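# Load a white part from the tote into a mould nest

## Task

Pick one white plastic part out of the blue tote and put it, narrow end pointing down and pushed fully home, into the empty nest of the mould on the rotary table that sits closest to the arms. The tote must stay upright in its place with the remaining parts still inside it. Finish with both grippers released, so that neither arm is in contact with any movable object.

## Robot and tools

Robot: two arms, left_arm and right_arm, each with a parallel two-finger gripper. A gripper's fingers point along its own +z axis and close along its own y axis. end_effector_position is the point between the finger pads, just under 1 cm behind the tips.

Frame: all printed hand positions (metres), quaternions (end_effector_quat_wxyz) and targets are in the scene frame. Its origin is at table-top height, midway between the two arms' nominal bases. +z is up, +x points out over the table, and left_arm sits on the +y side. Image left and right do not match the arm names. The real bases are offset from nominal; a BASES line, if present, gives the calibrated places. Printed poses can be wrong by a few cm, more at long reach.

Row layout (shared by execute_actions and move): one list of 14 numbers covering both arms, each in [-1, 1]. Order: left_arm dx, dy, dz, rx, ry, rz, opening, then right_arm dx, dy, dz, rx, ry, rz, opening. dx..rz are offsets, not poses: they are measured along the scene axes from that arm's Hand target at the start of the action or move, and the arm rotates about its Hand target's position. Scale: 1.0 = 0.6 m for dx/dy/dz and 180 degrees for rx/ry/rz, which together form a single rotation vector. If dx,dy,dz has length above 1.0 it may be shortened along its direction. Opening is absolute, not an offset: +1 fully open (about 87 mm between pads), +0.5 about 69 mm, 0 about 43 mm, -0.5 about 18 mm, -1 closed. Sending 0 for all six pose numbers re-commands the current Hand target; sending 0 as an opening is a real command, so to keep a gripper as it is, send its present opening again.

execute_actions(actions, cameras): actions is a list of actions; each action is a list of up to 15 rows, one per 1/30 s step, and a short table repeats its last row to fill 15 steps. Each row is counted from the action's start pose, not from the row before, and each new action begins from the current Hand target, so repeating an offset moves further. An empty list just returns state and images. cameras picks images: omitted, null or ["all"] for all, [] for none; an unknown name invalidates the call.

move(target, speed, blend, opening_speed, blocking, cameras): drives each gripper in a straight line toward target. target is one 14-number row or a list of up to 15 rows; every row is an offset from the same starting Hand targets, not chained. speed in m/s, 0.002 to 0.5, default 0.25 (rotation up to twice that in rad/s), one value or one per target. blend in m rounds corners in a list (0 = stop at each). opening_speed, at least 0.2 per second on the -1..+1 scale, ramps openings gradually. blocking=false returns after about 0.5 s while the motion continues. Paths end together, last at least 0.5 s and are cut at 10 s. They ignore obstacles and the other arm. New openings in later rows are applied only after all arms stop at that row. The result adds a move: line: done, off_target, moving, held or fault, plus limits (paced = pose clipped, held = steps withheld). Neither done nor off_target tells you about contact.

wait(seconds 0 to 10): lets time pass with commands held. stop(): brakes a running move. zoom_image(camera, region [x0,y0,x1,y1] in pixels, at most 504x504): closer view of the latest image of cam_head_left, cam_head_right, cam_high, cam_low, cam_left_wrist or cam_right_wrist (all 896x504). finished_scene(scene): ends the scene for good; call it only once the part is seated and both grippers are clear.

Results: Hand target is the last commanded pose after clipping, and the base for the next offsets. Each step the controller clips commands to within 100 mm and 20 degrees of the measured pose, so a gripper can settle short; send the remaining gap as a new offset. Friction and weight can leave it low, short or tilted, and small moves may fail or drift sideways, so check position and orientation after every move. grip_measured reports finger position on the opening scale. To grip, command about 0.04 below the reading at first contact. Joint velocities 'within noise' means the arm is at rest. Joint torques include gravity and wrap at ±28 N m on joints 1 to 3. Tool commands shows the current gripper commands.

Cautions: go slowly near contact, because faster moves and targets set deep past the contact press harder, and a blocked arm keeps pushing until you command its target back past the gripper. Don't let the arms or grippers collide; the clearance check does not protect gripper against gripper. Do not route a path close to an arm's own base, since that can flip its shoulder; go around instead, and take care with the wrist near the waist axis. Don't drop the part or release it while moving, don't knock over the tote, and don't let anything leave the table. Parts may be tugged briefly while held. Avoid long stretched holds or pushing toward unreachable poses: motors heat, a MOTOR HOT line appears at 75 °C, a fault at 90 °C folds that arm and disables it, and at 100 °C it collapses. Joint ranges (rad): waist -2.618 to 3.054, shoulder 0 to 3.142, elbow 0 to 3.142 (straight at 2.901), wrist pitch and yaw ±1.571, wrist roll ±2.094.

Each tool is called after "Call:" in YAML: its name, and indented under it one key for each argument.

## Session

Call:
execute_actions:
  actions: []

Call:
zoom_image:
  camera: "cam_high"
  region: [170, 180, 330, 360]

Call:
zoom_image:
  camera: "cam_high"
  region: [350, 180, 550, 350]

Scene clock: 0.00 s.
left_arm: end_effector_position=(+0.0654, +0.1408, +0.2191) grip_measured=+1.000 end_effector_quat_wxyz=(+0.104, +0.291, +0.951, -0.007) | right_arm: end_effector_position=(+0.1959, -0.1785, +0.2076) grip_measured=+0.985 end_effector_quat_wxyz=(-0.068, +0.964, -0.251, -0.061)
Joint positions: left_arm=[-1.358 1.263 1.325 -1.52 -0.176 -0.766 1] | right_arm=[0.771 1.571 1.516 -1.467 -0.177 -1.88 0.993]
Joint velocities: within noise
Joint torques (N m): no reading
Motor temperatures (°C): left_arm=[29 31 34 28 27 29 28] | right_arm=[30 35 32 28 27 28 31]
Heat: left arm: 34 °C; right arm: 35 °C.
Hand target: left_arm +0.0659, +0.1398, +0.2209; +0.107, +0.291, +0.951, -0.011 | right_arm +0.1968, -0.1774, +0.2119; -0.075, +0.964, -0.250, -0.058
Tool commands: left_gripper/opening=+1.0 right_gripper/opening=+1.0
camera_calibration:
cam_left_wrist: T_world_to_cam=[[-0.5517, -0.833166, -0.0382358, 0.158456], [-0.663127, 0.410378, 0.625981, -0.129835], [-0.505855, 0.370709, -0.7789, 0.286384], [0, 0, 0, 1]] pos_world=[0.146192, 0.0791363, 0.310397]
cam_right_wrist: T_world_to_cam=[[0.487418, 0.865487, 0.11557, 0.0310033], [0.632847, -0.441351, 0.636172, -0.309469], [0.601606, -0.236943, -0.762843, 0.139822], [0, 0, 0, 1]] pos_world=[0.0966168, -0.130287, 0.299954]

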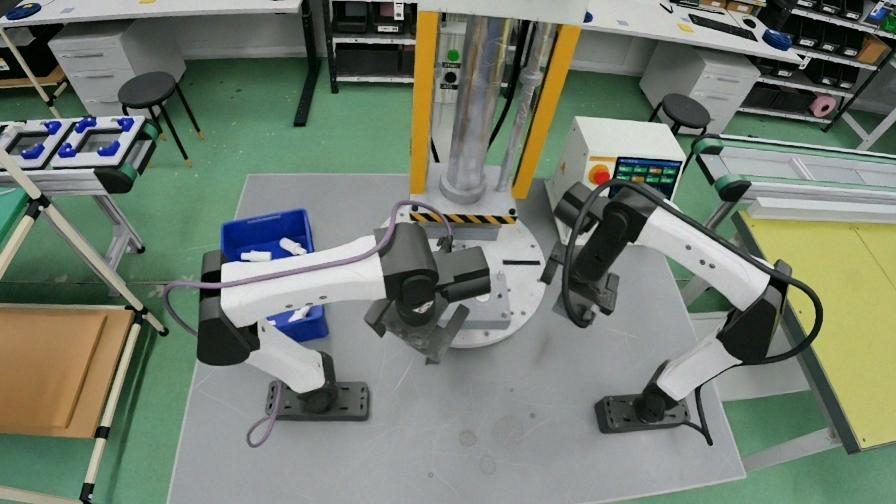

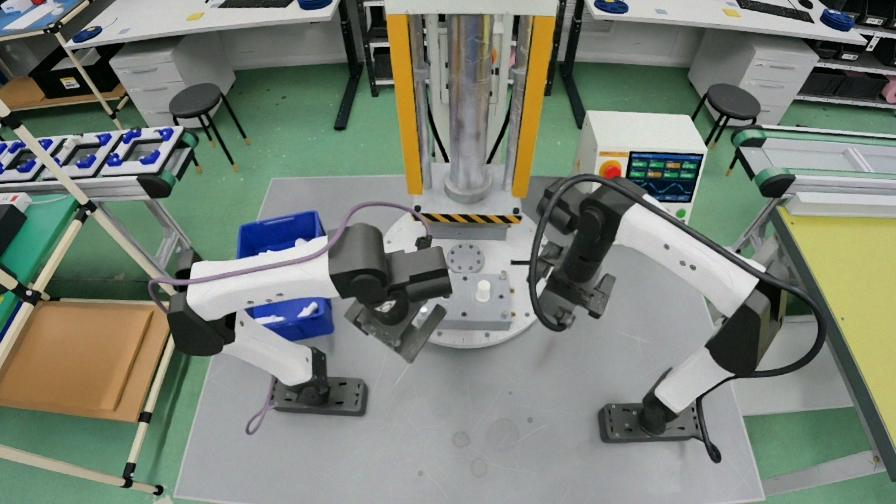

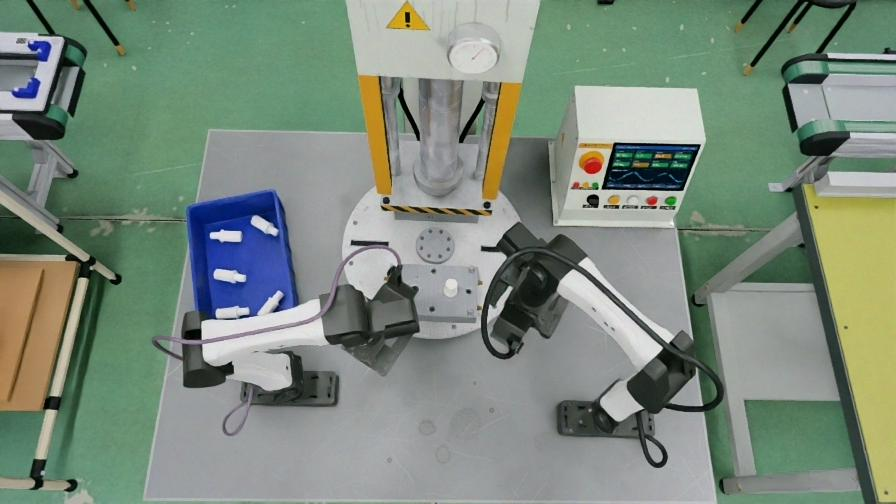

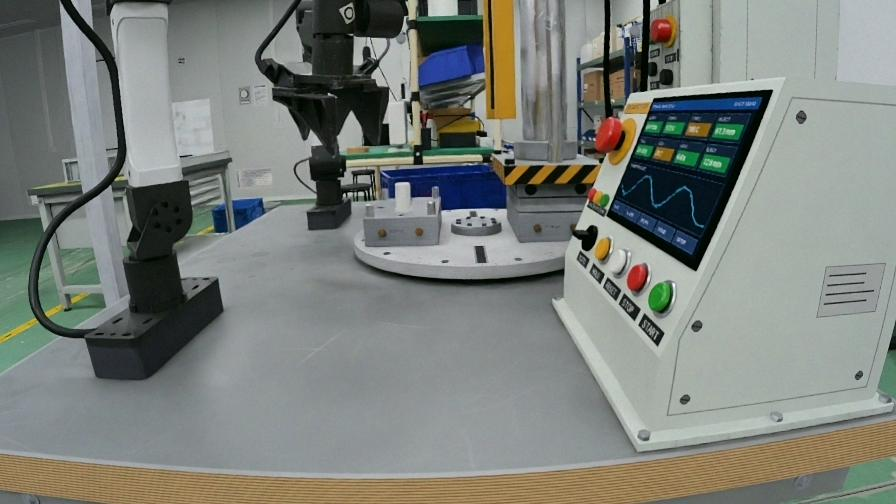

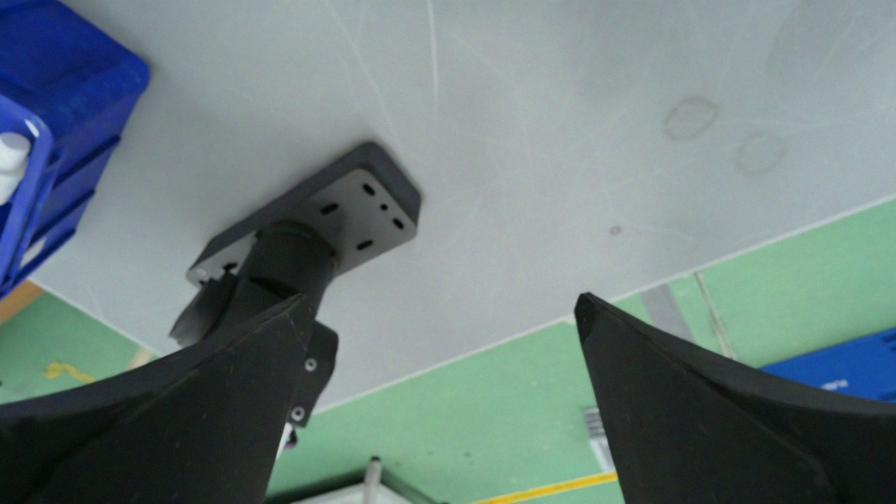

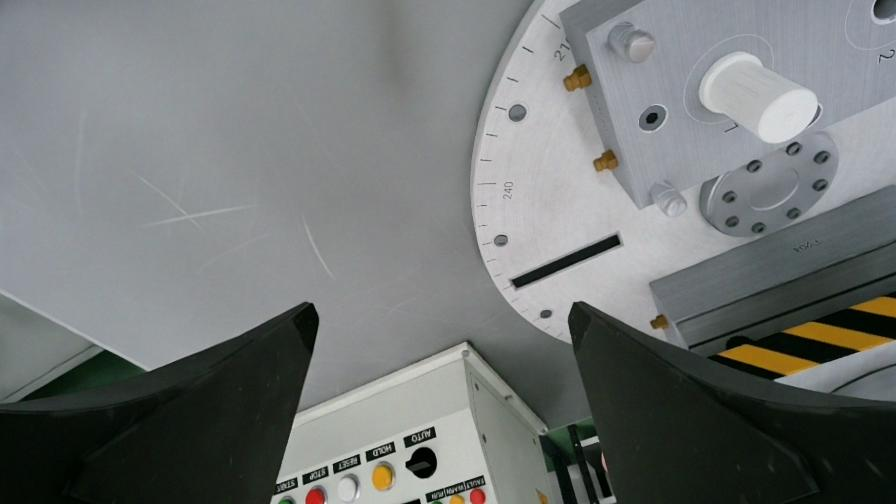

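Scaled by 2.800 from the camera's 896x504 image, which has a finer 1280x720 frame.

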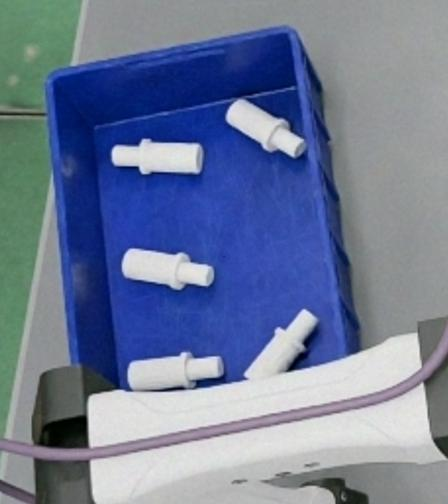

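Scaled by 2.520 from the camera's 896x504 image, which has a finer 1280x720 frame.

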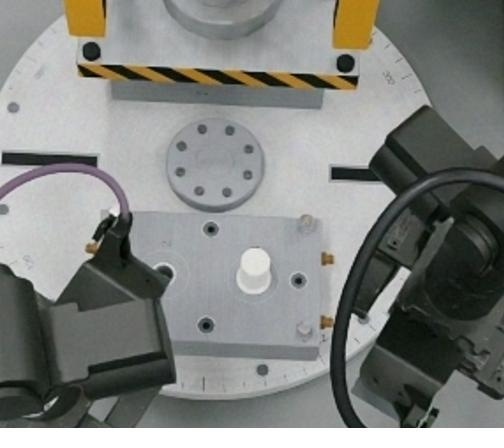

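Call:
move:
  target:
    - [0.307,0.017,0.132,0,0,0,1,0,-0.372,0.06,0,0,0,1]
    - [0.44,0.35,0.132,0.0245,-0.072,0.318,1,0,-0.372,0.06,0,0,0,1]
    - [0.34,0.55,0.067,0.049,-0.1443,0.6361,1,0,-0.372,0.06,0,0,0,1]
  blend: 0.04

Scene clock: 123.80 s.
left_arm: end_effector_position=(+0.2728, +0.4667, +0.2567) grip_measured=+1.000 end_effector_quat_wxyz=(+0.211, -0.626, +0.724, +0.197) | right_arm: end_effector_position=(+0.2015, -0.3978, +0.2486) grip_measured=+0.985 end_effector_quat_wxyz=(+0.006, +0.890, -0.446, +0.092)
Joint positions: left_arm=[0.364 1.489 1.604 -1.4 -0.519 -0.997 1] | right_arm=[0.157 1.219 1.342 -1.548 0.113 -2.088 0.993]
Joint velocities: within noise
Joint torques (N m): left_arm=[1.16 -6.87 6.15 0.94 -0.41 -0.05] | right_arm=[-0.31 -2.91 4.88 0.42 0.14 -0.12]
Motor temperatures (°C): left_arm=[29 32 40 28 27 29 28] | right_arm=[30 40 37 28 27 28 31]
Heat: left arm: 40 °C; right arm: 40 °C.
Hand target: left_arm +0.2699, +0.4698, +0.2611; +0.225, -0.632, +0.714, +0.199 | right_arm +0.1968, -0.4005, +0.2479; -0.047, +0.945, -0.322, -0.005
Off the commanded pose: left_arm 0.006 m, 2 deg | right_arm 0.005 m, 31 deg; orientation clipped.
joint sent to its limit (right arm) — joint 4 (wrist pitch), lower limit; joint 6 (wrist roll), lower limit. The joint targets are off in orientation, not in position.
move: off_target (right_arm); limits=paced
camera_calibration:
cam_left_wrist: T_world_to_cam=[[0.99046, -0.137343, -0.0111785, -0.206578], [-0.128211, -0.948245, 0.290506, 0.424657], [-0.050499, -0.286301, -0.956808, 0.527809], [0, 0, 0, 1]] pos_world=[0.285707, 0.525419, 0.379337]
cam_right_wrist: T_world_to_cam=[[0.788658, 0.609166, 0.0832766, 0.0587309], [0.263915, -0.457743, 0.849011, -0.420985], [0.555308, -0.647601, -0.521771, -0.0982376], [0, 0, 0, 1]] pos_world=[0.119338, -0.292099, 0.301272]

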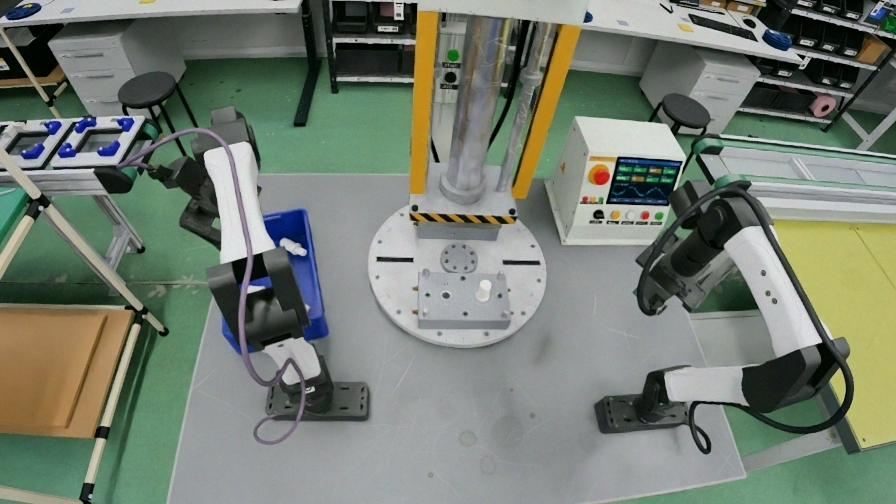

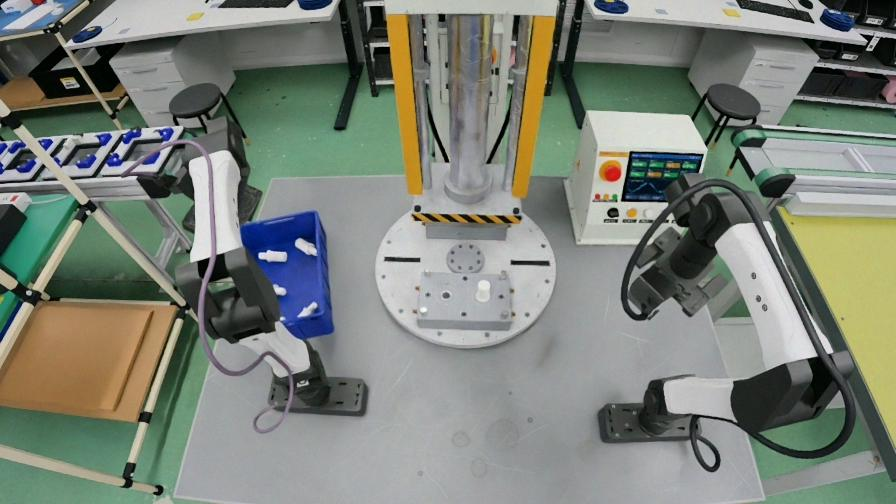

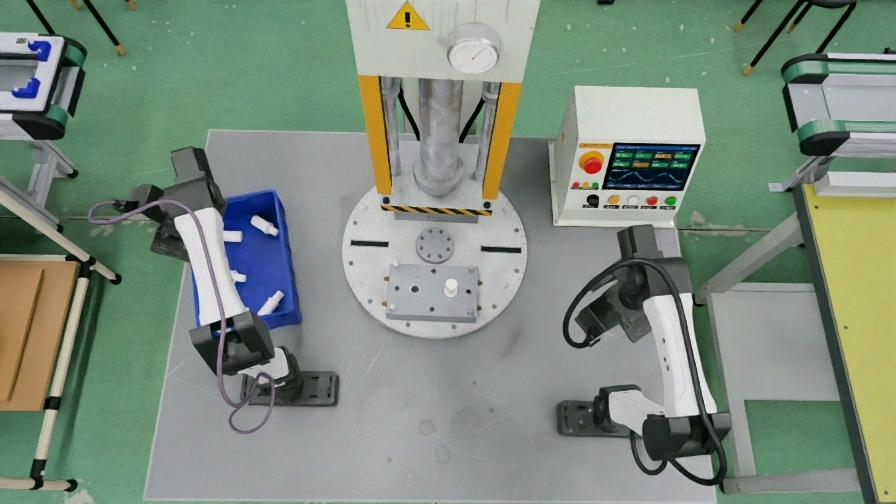

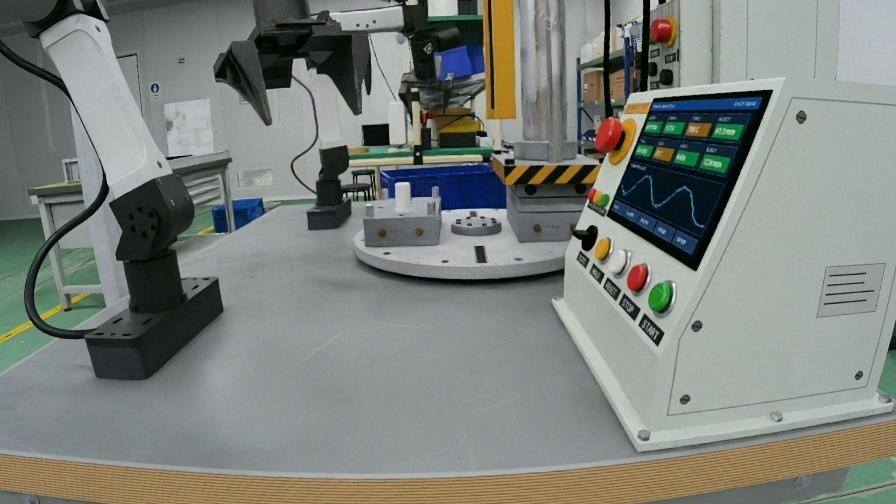

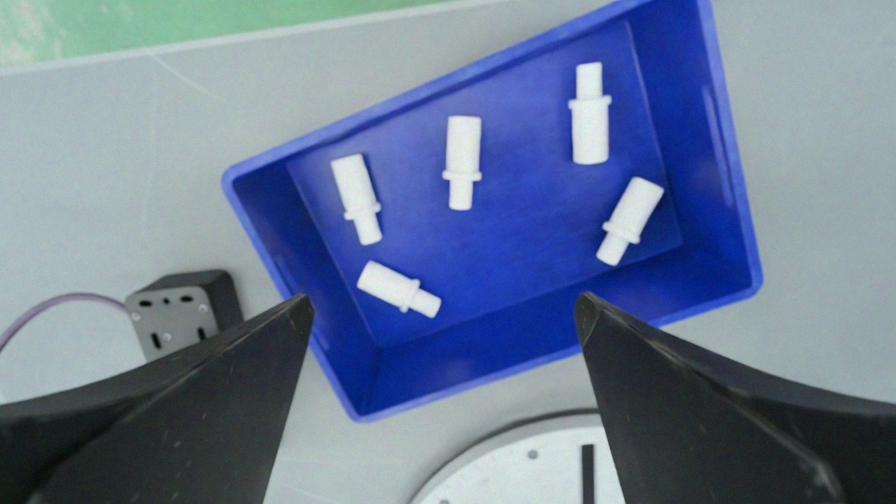

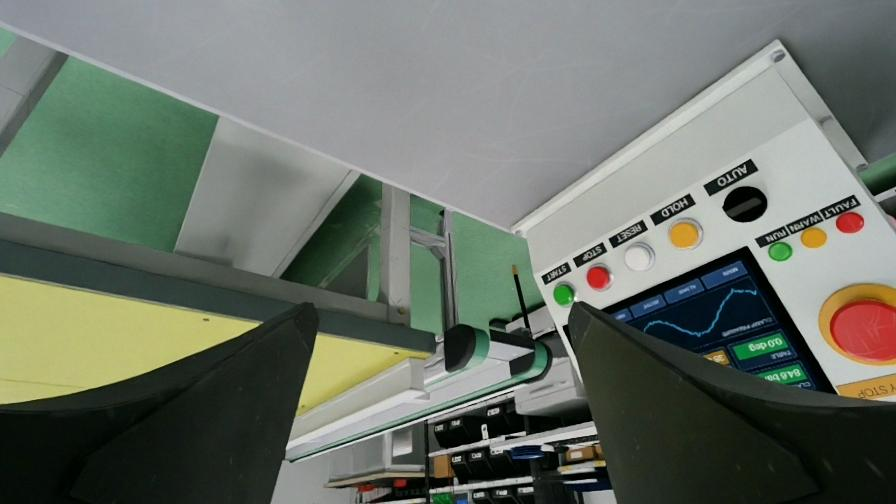

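Call:
execute_actions:
  actions: []
  cameras: ["cam_left_wrist","cam_high"]

Scene clock: 157.40 s.
left_arm: end_effector_position=(+0.2730, +0.4668, +0.2567) grip_measured=+1.000 end_effector_quat_wxyz=(+0.212, -0.626, +0.724, +0.197) | right_arm: end_effector_position=(+0.2015, -0.3979, +0.2486) grip_measured=+0.985 end_effector_quat_wxyz=(+0.006, +0.890, -0.446, +0.092)
Joint positions: left_arm=[0.364 1.489 1.604 -1.399 -0.519 -0.998 1] | right_arm=[0.157 1.219 1.342 -1.548 0.114 -2.088 0.993]
Joint velocities: within noise
Joint torques (N m): left_arm=[1.2 -6.89 6.16 0.93 -0.41 -0.07] | right_arm=[-0.34 -2.81 4.9 0.44 0.13 -0.11]
Motor temperatures (°C): left_arm=[29 36 39 29 28 29 28] | right_arm=[30 38 37 28 27 28 31]
Heat: left arm: 39 °C; right arm: 38 °C.
Hand target: left_arm +0.2699, +0.4699, +0.2611; +0.225, -0.632, +0.714, +0.199 | right_arm +0.1968, -0.4006, +0.2479; -0.047, +0.945, -0.322, -0.005
Tool commands: left_gripper/opening=+1.0 right_gripper/opening=+1.0
Off the commanded pose: left_arm 0.006 m, 2 deg | right_arm 0.005 m, 31 deg; orientation clipped.
camera_calibration:
cam_left_wrist: T_world_to_cam=[[0.990573, -0.136601, -0.0102553, -0.207349], [-0.127799, -0.948503, 0.289844, 0.424952], [-0.0493202, -0.285801, -0.957019, 0.527404], [0, 0, 0, 1]] pos_world=[0.285715, 0.525477, 0.379439]
Images, in order (width x height): cam_high 896x504, cam_left_wrist 896x504.

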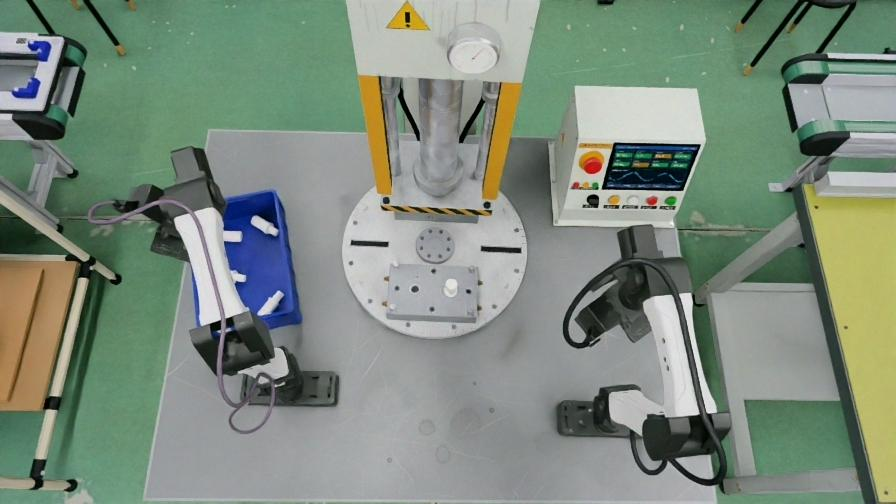

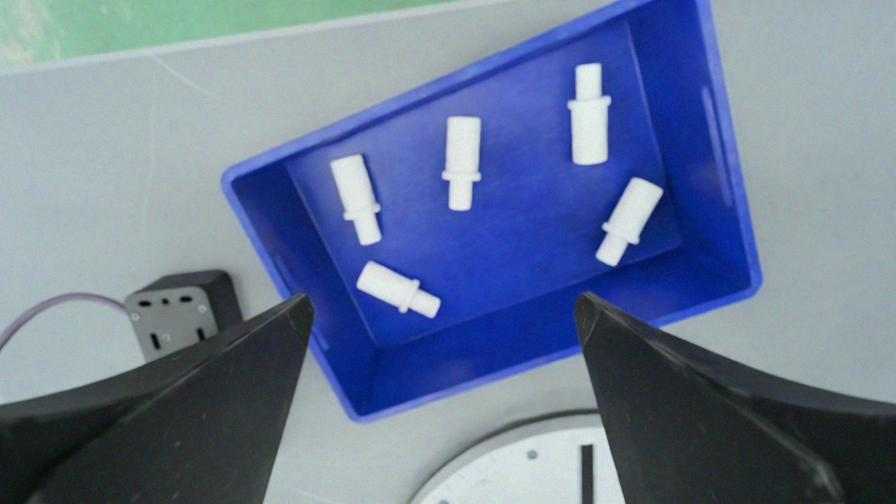

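Call:
move:
  target: [0.0335,0.0568,-0.2518,0.055,-0.0097,-0.0167,1,0,0,0,0,0,0,1]
  speed: 0.1
  cameras: ["cam_left_wrist","cam_high","cam_head_left"]

Scene clock: 198.90 s.
left_arm: end_effector_position=(+0.2941, +0.4999, +0.1159) grip_measured=+1.000 end_effector_quat_wxyz=(+0.301, -0.595, +0.707, +0.234) | right_arm: end_effector_position=(+0.2015, -0.3979, +0.2486) grip_measured=+0.985 end_effector_quat_wxyz=(+0.006, +0.890, -0.446, +0.092)
Joint positions: left_arm=[0.371 1.44 0.907 -0.546 -0.635 -0.876 1] | right_arm=[0.157 1.219 1.342 -1.548 0.114 -2.088 0.993]
Joint velocities: within noise
Joint torques (N m): left_arm=[1.4 -4.03 6.72 1.25 -0.43 0.09] | right_arm=[-0.44 -2.84 4.85 0.45 0.14 -0.1]
Motor temperatures (°C): left_arm=[29 37 39 30 28 29 28] | right_arm=[29 37 37 28 27 28 31]
Heat: left arm: 39 °C; right arm: 37 °C.
Hand target: left_arm +0.2899, +0.5039, +0.1099; +0.295, -0.594, +0.707, +0.245 | right_arm +0.1968, -0.4006, +0.2479; -0.047, +0.945, -0.322, -0.005
Off the commanded pose: left_arm 0.008 m, 1 deg | right_arm 0.005 m, 20 deg; orientation clipped.
joint sent to its limit (right arm) — joint 4 (wrist pitch), lower limit; joint 6 (wrist roll), lower limit. The joint targets are off in orientation, not in position.
move: off_target (right_arm); limits=paced
camera_calibration:
cam_left_wrist: T_world_to_cam=[[0.982419, -0.182811, 0.0378525, -0.20527], [-0.18573, -0.977592, 0.0990885, 0.55354], [0.0188899, -0.104377, -0.994358, 0.296723], [0, 0, 0, 1]] pos_world=[0.298865, 0.534582, 0.247969]
Images, in order (width x height): cam_head_left 896x504, cam_high 896x504, cam_left_wrist 896x504.

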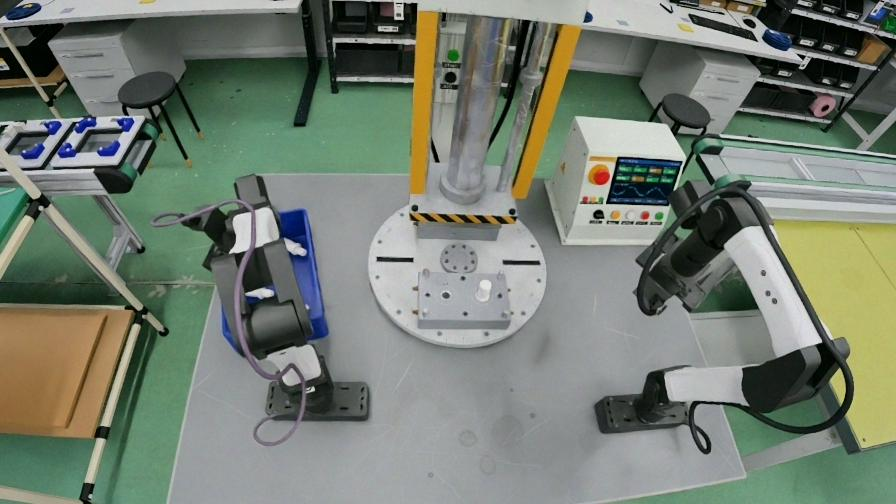

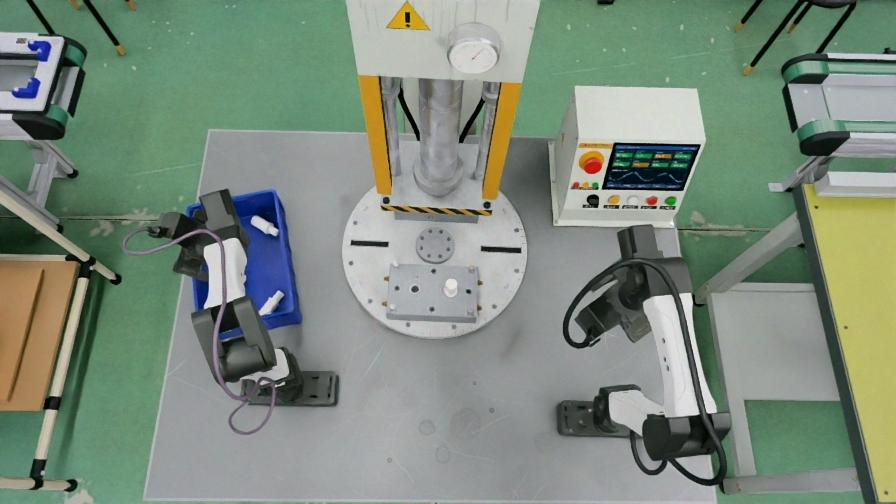

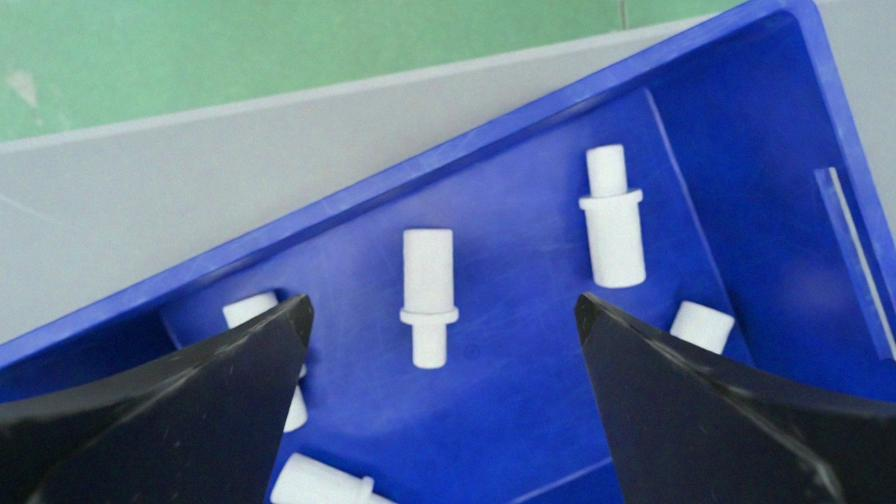

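Call:
move:
  target:
    - [-0.002,0.0017,-0.11,0,0,0,1,0,0,0,0,0,0,1]
    - [-0.0033,0.0027,-0.158,0,0,0,1,0,0,0,0,0,0,1]
  speed: [0.08,0.04]
  cameras: ["cam_left_wrist","cam_high"]

Call:
zoom_image:
  camera: "cam_left_wrist"
  region: [250, 150, 650, 504]

Scene clock: 214.00 s.
left_arm: end_effector_position=(+0.2937, +0.5031, +0.0211) grip_measured=+1.000 end_effector_quat_wxyz=(+0.302, -0.595, +0.706, +0.236) | right_arm: end_effector_position=(+0.2015, -0.3979, +0.2486) grip_measured=+0.985 end_effector_quat_wxyz=(+0.006, +0.890, -0.446, +0.092)
Joint positions: left_arm=[0.38 1.65 0.672 -0.095 -0.636 -0.866 1] | right_arm=[0.157 1.219 1.342 -1.548 0.114 -2.088 0.993]
Joint velocities: within noise
Joint torques (N m): left_arm=[1.36 -4.53 5.5 1.24 -0.37 0.09] | right_arm=[-0.43 -2.8 4.92 0.42 0.15 -0.11]
Motor temperatures (°C): left_arm=[29 36 39 30 28 29 28] | right_arm=[29 36 37 28 27 28 31]
Heat: left arm: 39 °C; right arm: 37 °C.
Hand target: left_arm +0.2881, +0.5055, +0.0152; +0.295, -0.595, +0.707, +0.245 | right_arm +0.1968, -0.4006, +0.2479; -0.047, +0.945, -0.322, -0.005
Off the commanded pose: left_arm 0.009 m, 1 deg | right_arm 0.005 m, 20 deg; orientation clipped.
joint sent to its limit (right arm) — joint 4 (wrist pitch), lower limit; joint 6 (wrist roll), lower limit. The joint targets are off in orientation, not in position.
move: off_target (right_arm); limits=paced
camera_calibration:
cam_left_wrist: T_world_to_cam=[[0.982917, -0.180465, 0.0361431, -0.201957], [-0.183139, -0.978514, 0.0947098, 0.565785], [0.0182747, -0.0997111, -0.994849, 0.20062], [0, 0, 0, 1]] pos_world=[0.298458, 0.537187, 0.1533]
Images, in order (width x height): cam_high 896x504, cam_left_wrist 896x504.

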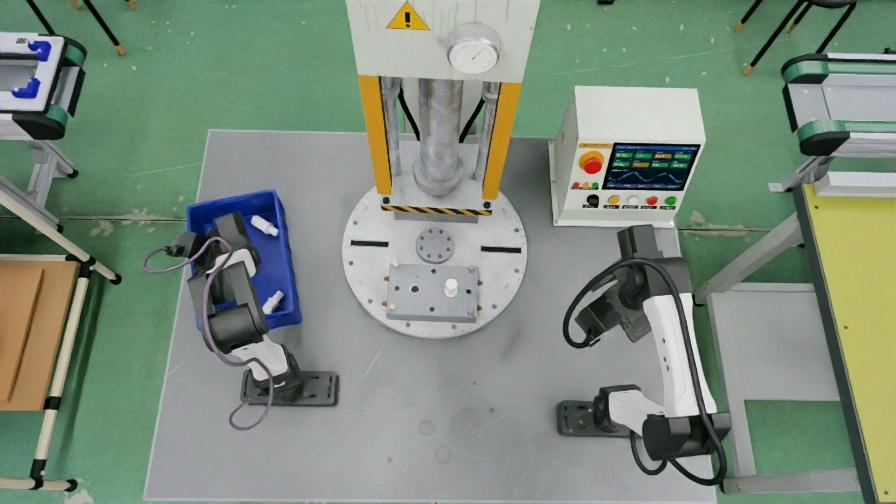

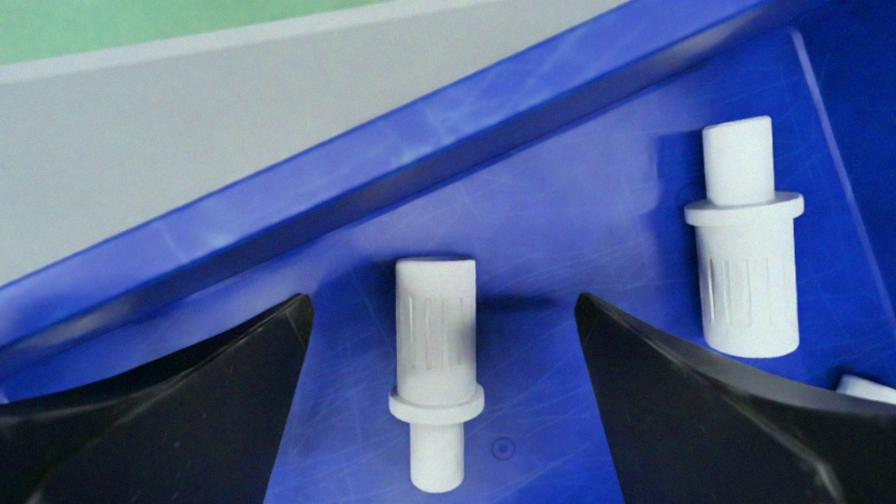

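Scaled by 1.260 from the camera's 896x504 image, which has a finer 1280x720 frame.

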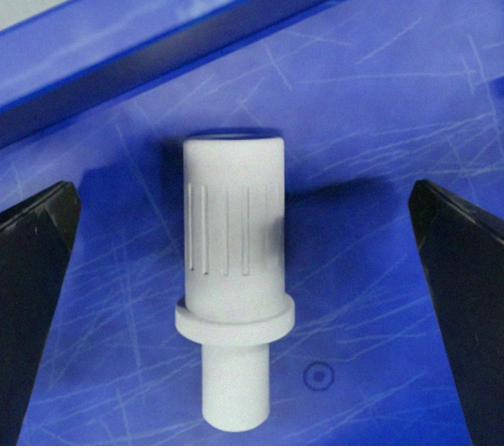

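Call:
move:
  target:
    - [-0.003,-0.001,-0.007,0,0,0,1,0,0,0,0,0,0,1]
    - [-0.003,-0.001,-0.007,0,0,0,-0.6,0,0,0,0,0,0,1]
  speed: 0.03
  opening_speed: 0.6
  cameras: ["cam_left_wrist"]

Scene clock: 222.60 s.
left_arm: end_effector_position=(+0.2928, +0.5039, +0.0186) grip_measured=-0.346 end_effector_quat_wxyz=(+0.304, -0.595, +0.705, +0.238) | right_arm: end_effector_position=(+0.2015, -0.3979, +0.2486) grip_measured=+0.985 end_effector_quat_wxyz=(+0.006, +0.890, -0.446, +0.092)
Joint positions: left_arm=[0.381 1.655 0.66 -0.072 -0.64 -0.862 0.327] | right_arm=[0.157 1.219 1.342 -1.548 0.114 -2.088 0.993]
Joint velocities: within noise
Joint torques (N m): left_arm=[1.35 -4.42 5.11 1.26 -0.33 0.06] | right_arm=[-0.35 -2.89 5.01 0.46 0.14 -0.11]
Motor temperatures (°C): left_arm=[29 35 38 30 28 29 28] | right_arm=[29 36 37 28 27 28 31]
Heat: left arm: 38 °C; right arm: 37 °C.
Hand target: left_arm +0.2862, +0.5049, +0.0110; +0.295, -0.595, +0.707, +0.245 | right_arm +0.1968, -0.4006, +0.2479; -0.047, +0.945, -0.322, -0.005
Off the commanded pose: left_arm 0.010 m, 1 deg | right_arm 0.005 m, 20 deg; orientation clipped.
joint sent to its limit (right arm) — joint 4 (wrist pitch), lower limit; joint 6 (wrist roll), lower limit. The joint targets are off in orientation, not in position.
move: off_target (right_arm); limits=paced
camera_calibration:
cam_left_wrist: T_world_to_cam=[[0.982883, -0.180691, 0.0359471, -0.200699], [-0.183223, -0.979102, 0.0882501, 0.567064], [0.0192499, -0.0933259, -0.99545, 0.194754], [0, 0, 0, 1]] pos_world=[0.297414, 0.537125, 0.151039]
Images, in order (width x height): cam_left_wrist 896x504.

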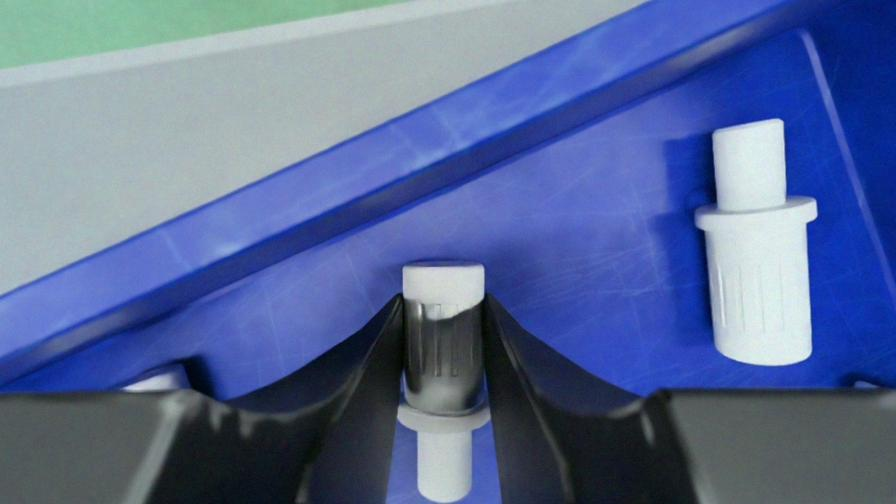

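Call:
move:
  target:
    - [0,-0.01,0.2,0,0,0,-0.6,0,0,0,0,0,0,1]
    - [0,-0.02,0.4,0,0,0,-0.6,0,0,0,0,0,0,1]
    - [0.023,-0.4,0.36,0,0,-0.5005,-0.6,0,0,0,0,0,0,1]
  speed: [0.08,0.15,0.2]
  blend: [0.02,0.04,0]
  cameras: ["cam_left_wrist","cam_high","cam_head_left","cam_low"]

Scene clock: 266.97 s.
left_arm: end_effector_position=(+0.2989, +0.2691, +0.2291) grip_measured=-0.346 end_effector_quat_wxyz=(+0.379, +0.070, +0.922, -0.030) | right_arm: end_effector_position=(+0.2015, -0.3979, +0.2486) grip_measured=+0.985 end_effector_quat_wxyz=(+0.006, +0.890, -0.446, +0.092)
Joint positions: left_arm=[-0.168 1.035 1.045 -0.801 -0.019 -0.02 0.327] | right_arm=[0.157 1.219 1.342 -1.548 0.114 -2.088 0.993]
Joint velocities: within noise
Joint torques (N m): left_arm=[0.14 -2.35 7.28 1.76 0.23 0.08] | right_arm=[-0.35 -2.77 4.94 0.45 0.16 -0.11]
Motor temperatures (°C): left_arm=[29 34 38 31 28 29 29] | right_arm=[29 36 37 28 27 28 31]
Heat: left arm: 38 °C; right arm: 37 °C.
Hand target: left_arm +0.3000, +0.2650, +0.2271; +0.381, +0.080, +0.920, -0.036 | right_arm +0.1968, -0.4006, +0.2479; -0.047, +0.945, -0.322, -0.005
Off the commanded pose: left_arm 0.005 m, 1 deg | right_arm 0.005 m, 20 deg; orientation clipped.
joint sent to its limit (right arm) — joint 4 (wrist pitch), lower limit; joint 6 (wrist roll), lower limit. The joint targets are off in orientation, not in position.
move: off_target (right_arm); limits=paced
camera_calibration:
cam_left_wrist: T_world_to_cam=[[-0.15307, -0.988152, 0.0112185, 0.305826], [-0.983127, 0.153422, 0.0996128, 0.251502], [-0.100154, 0.0042185, -0.994963, 0.391584], [0, 0, 0, 1]] pos_world=[0.33329, 0.261964, 0.361128]
Images, in order (width x height): cam_head_left 896x504, cam_high 896x504, cam_low 896x504, cam_left_wrist 896x504.

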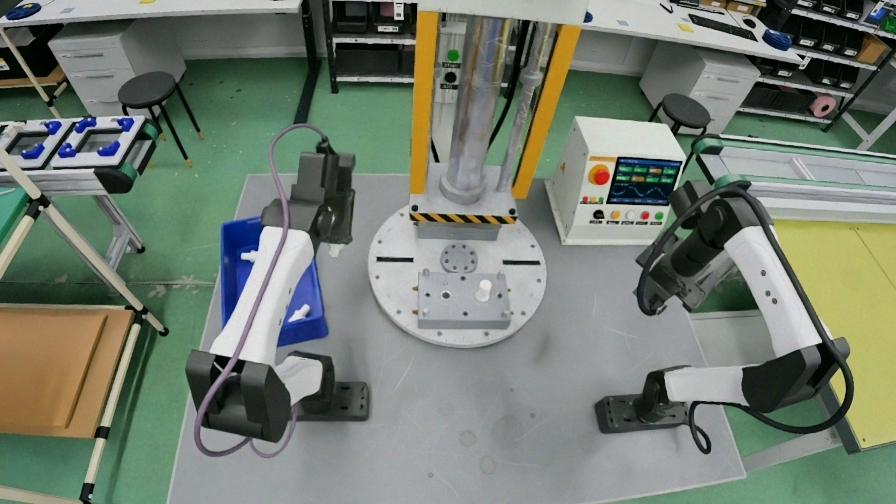

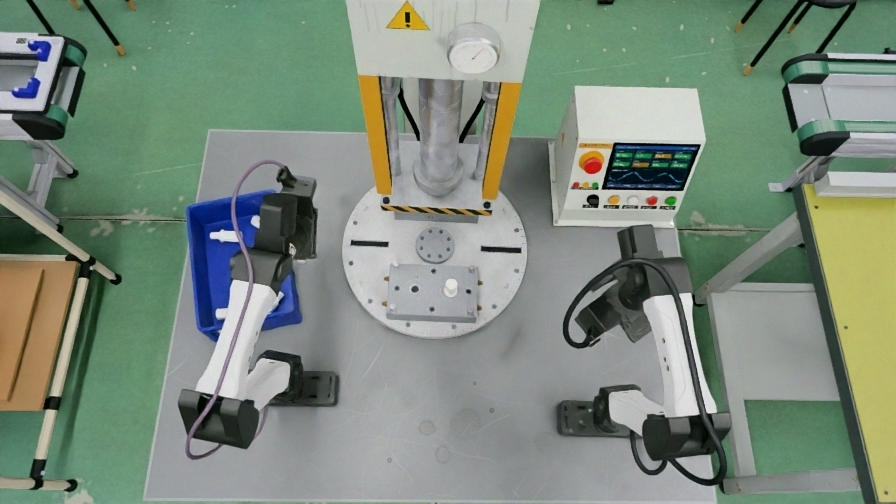

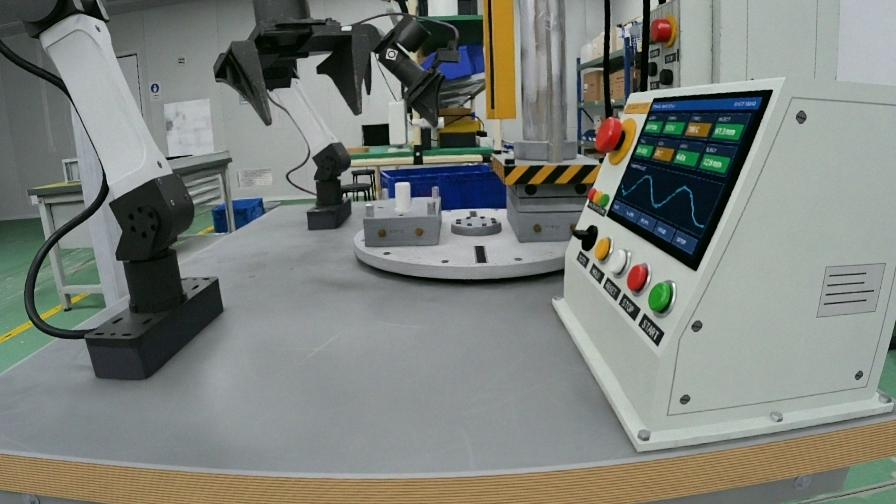

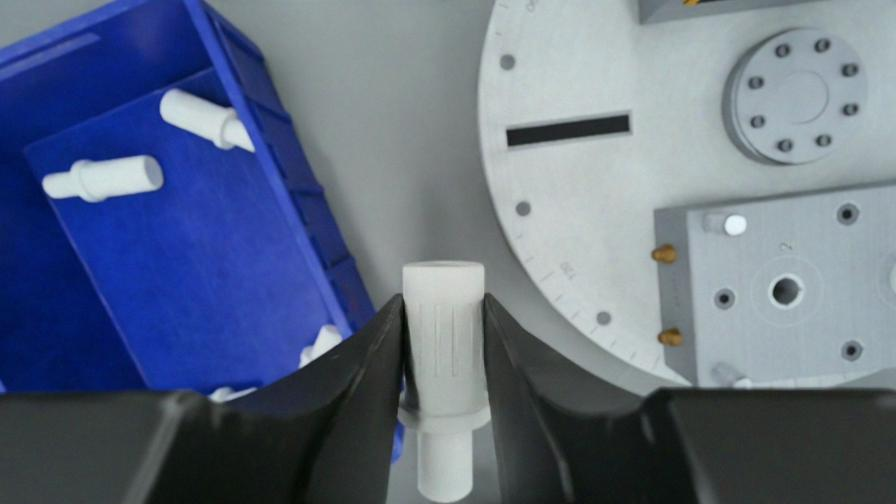

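Call:
move:
  target: [-0.3667,-0.3917,-0.12,0,0,-0.361,-0.6,0,0,0,0,0,0,1]
  speed: 0.18
  cameras: ["cam_left_wrist","cam_high","cam_low"]

Scene clock: 294.03 s.
left_arm: end_effector_position=(+0.0832, +0.0335, +0.1567) grip_measured=-0.346 end_effector_quat_wxyz=(+0.305, +0.555, +0.739, -0.230) | right_arm: end_effector_position=(+0.2015, -0.3979, +0.2486) grip_measured=+0.985 end_effector_quat_wxyz=(+0.006, +0.890, -0.446, +0.092)
Joint positions: left_arm=[-1.405 1.058 0.766 -0.5 -0.09 -0.093 0.327] | right_arm=[0.157 1.219 1.342 -1.548 0.114 -2.088 0.993]
Joint velocities: within noise
Joint torques (N m): left_arm=[0.14 -1.99 8.27 1.77 0.19 0.1] | right_arm=[-0.39 -2.86 4.96 0.43 0.11 -0.09]
Motor temperatures (°C): left_arm=[29 33 40 33 28 29 29] | right_arm=[29 36 37 28 27 28 31]
Heat: left arm: 40 °C; right arm: 37 °C.
Hand target: left_arm +0.0799, +0.0300, +0.1550; +0.302, +0.562, +0.733, -0.235 | right_arm +0.1968, -0.4006, +0.2479; -0.047, +0.945, -0.322, -0.005
Off the commanded pose: left_arm 0.005 m, 1 deg | right_arm 0.005 m, 20 deg.
joint sent to its limit (right arm) — joint 4 (wrist pitch), lower limit; joint 6 (wrist roll), lower limit. The joint targets are off in orientation, not in position.
move: off_target (right_arm); limits=paced
camera_calibration:
cam_left_wrist: T_world_to_cam=[[-0.960705, -0.277329, 0.0115908, 0.08407], [-0.274948, 0.956525, 0.0972758, -0.00269304], [-0.0380642, 0.0902665, -0.99519, 0.290903], [0, 0, 0, 1]] pos_world=[0.091099, -0.000367818, 0.288791]
Images, in order (width x height): cam_high 896x504, cam_low 896x504, cam_left_wrist 896x504.

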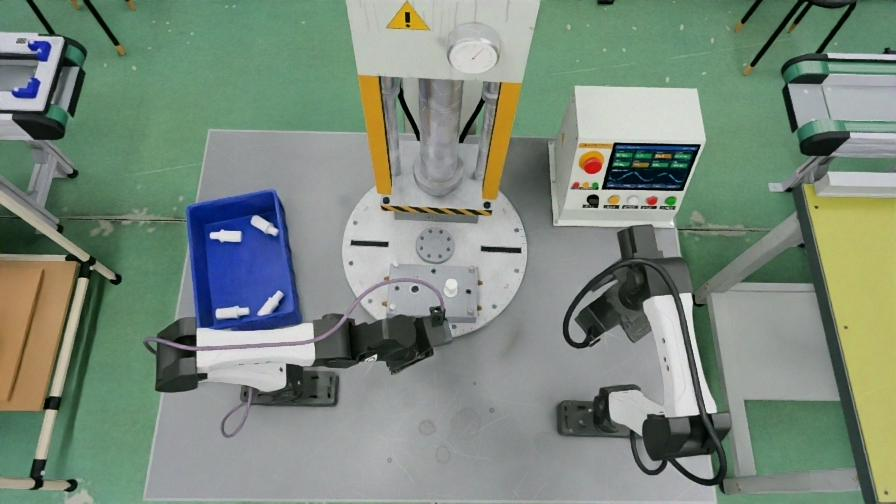

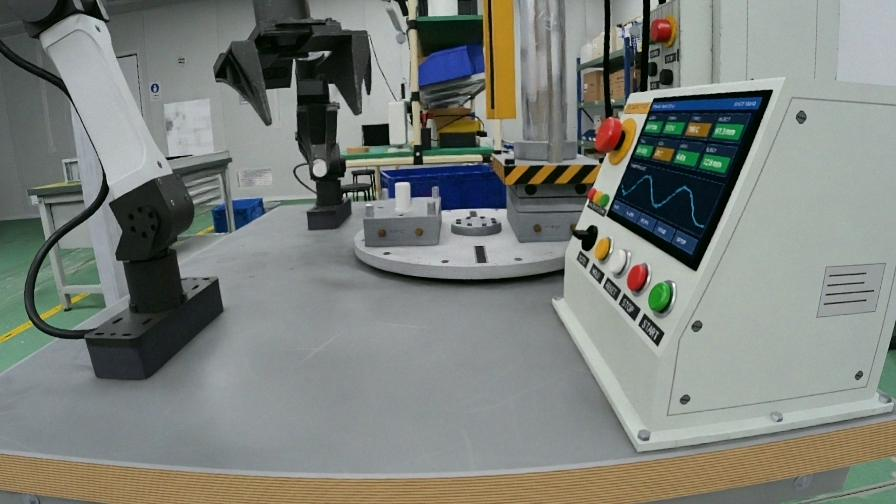

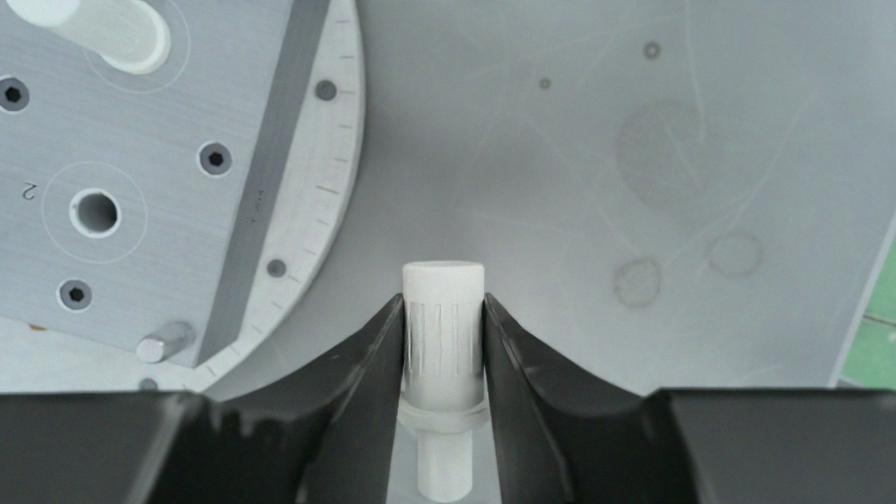

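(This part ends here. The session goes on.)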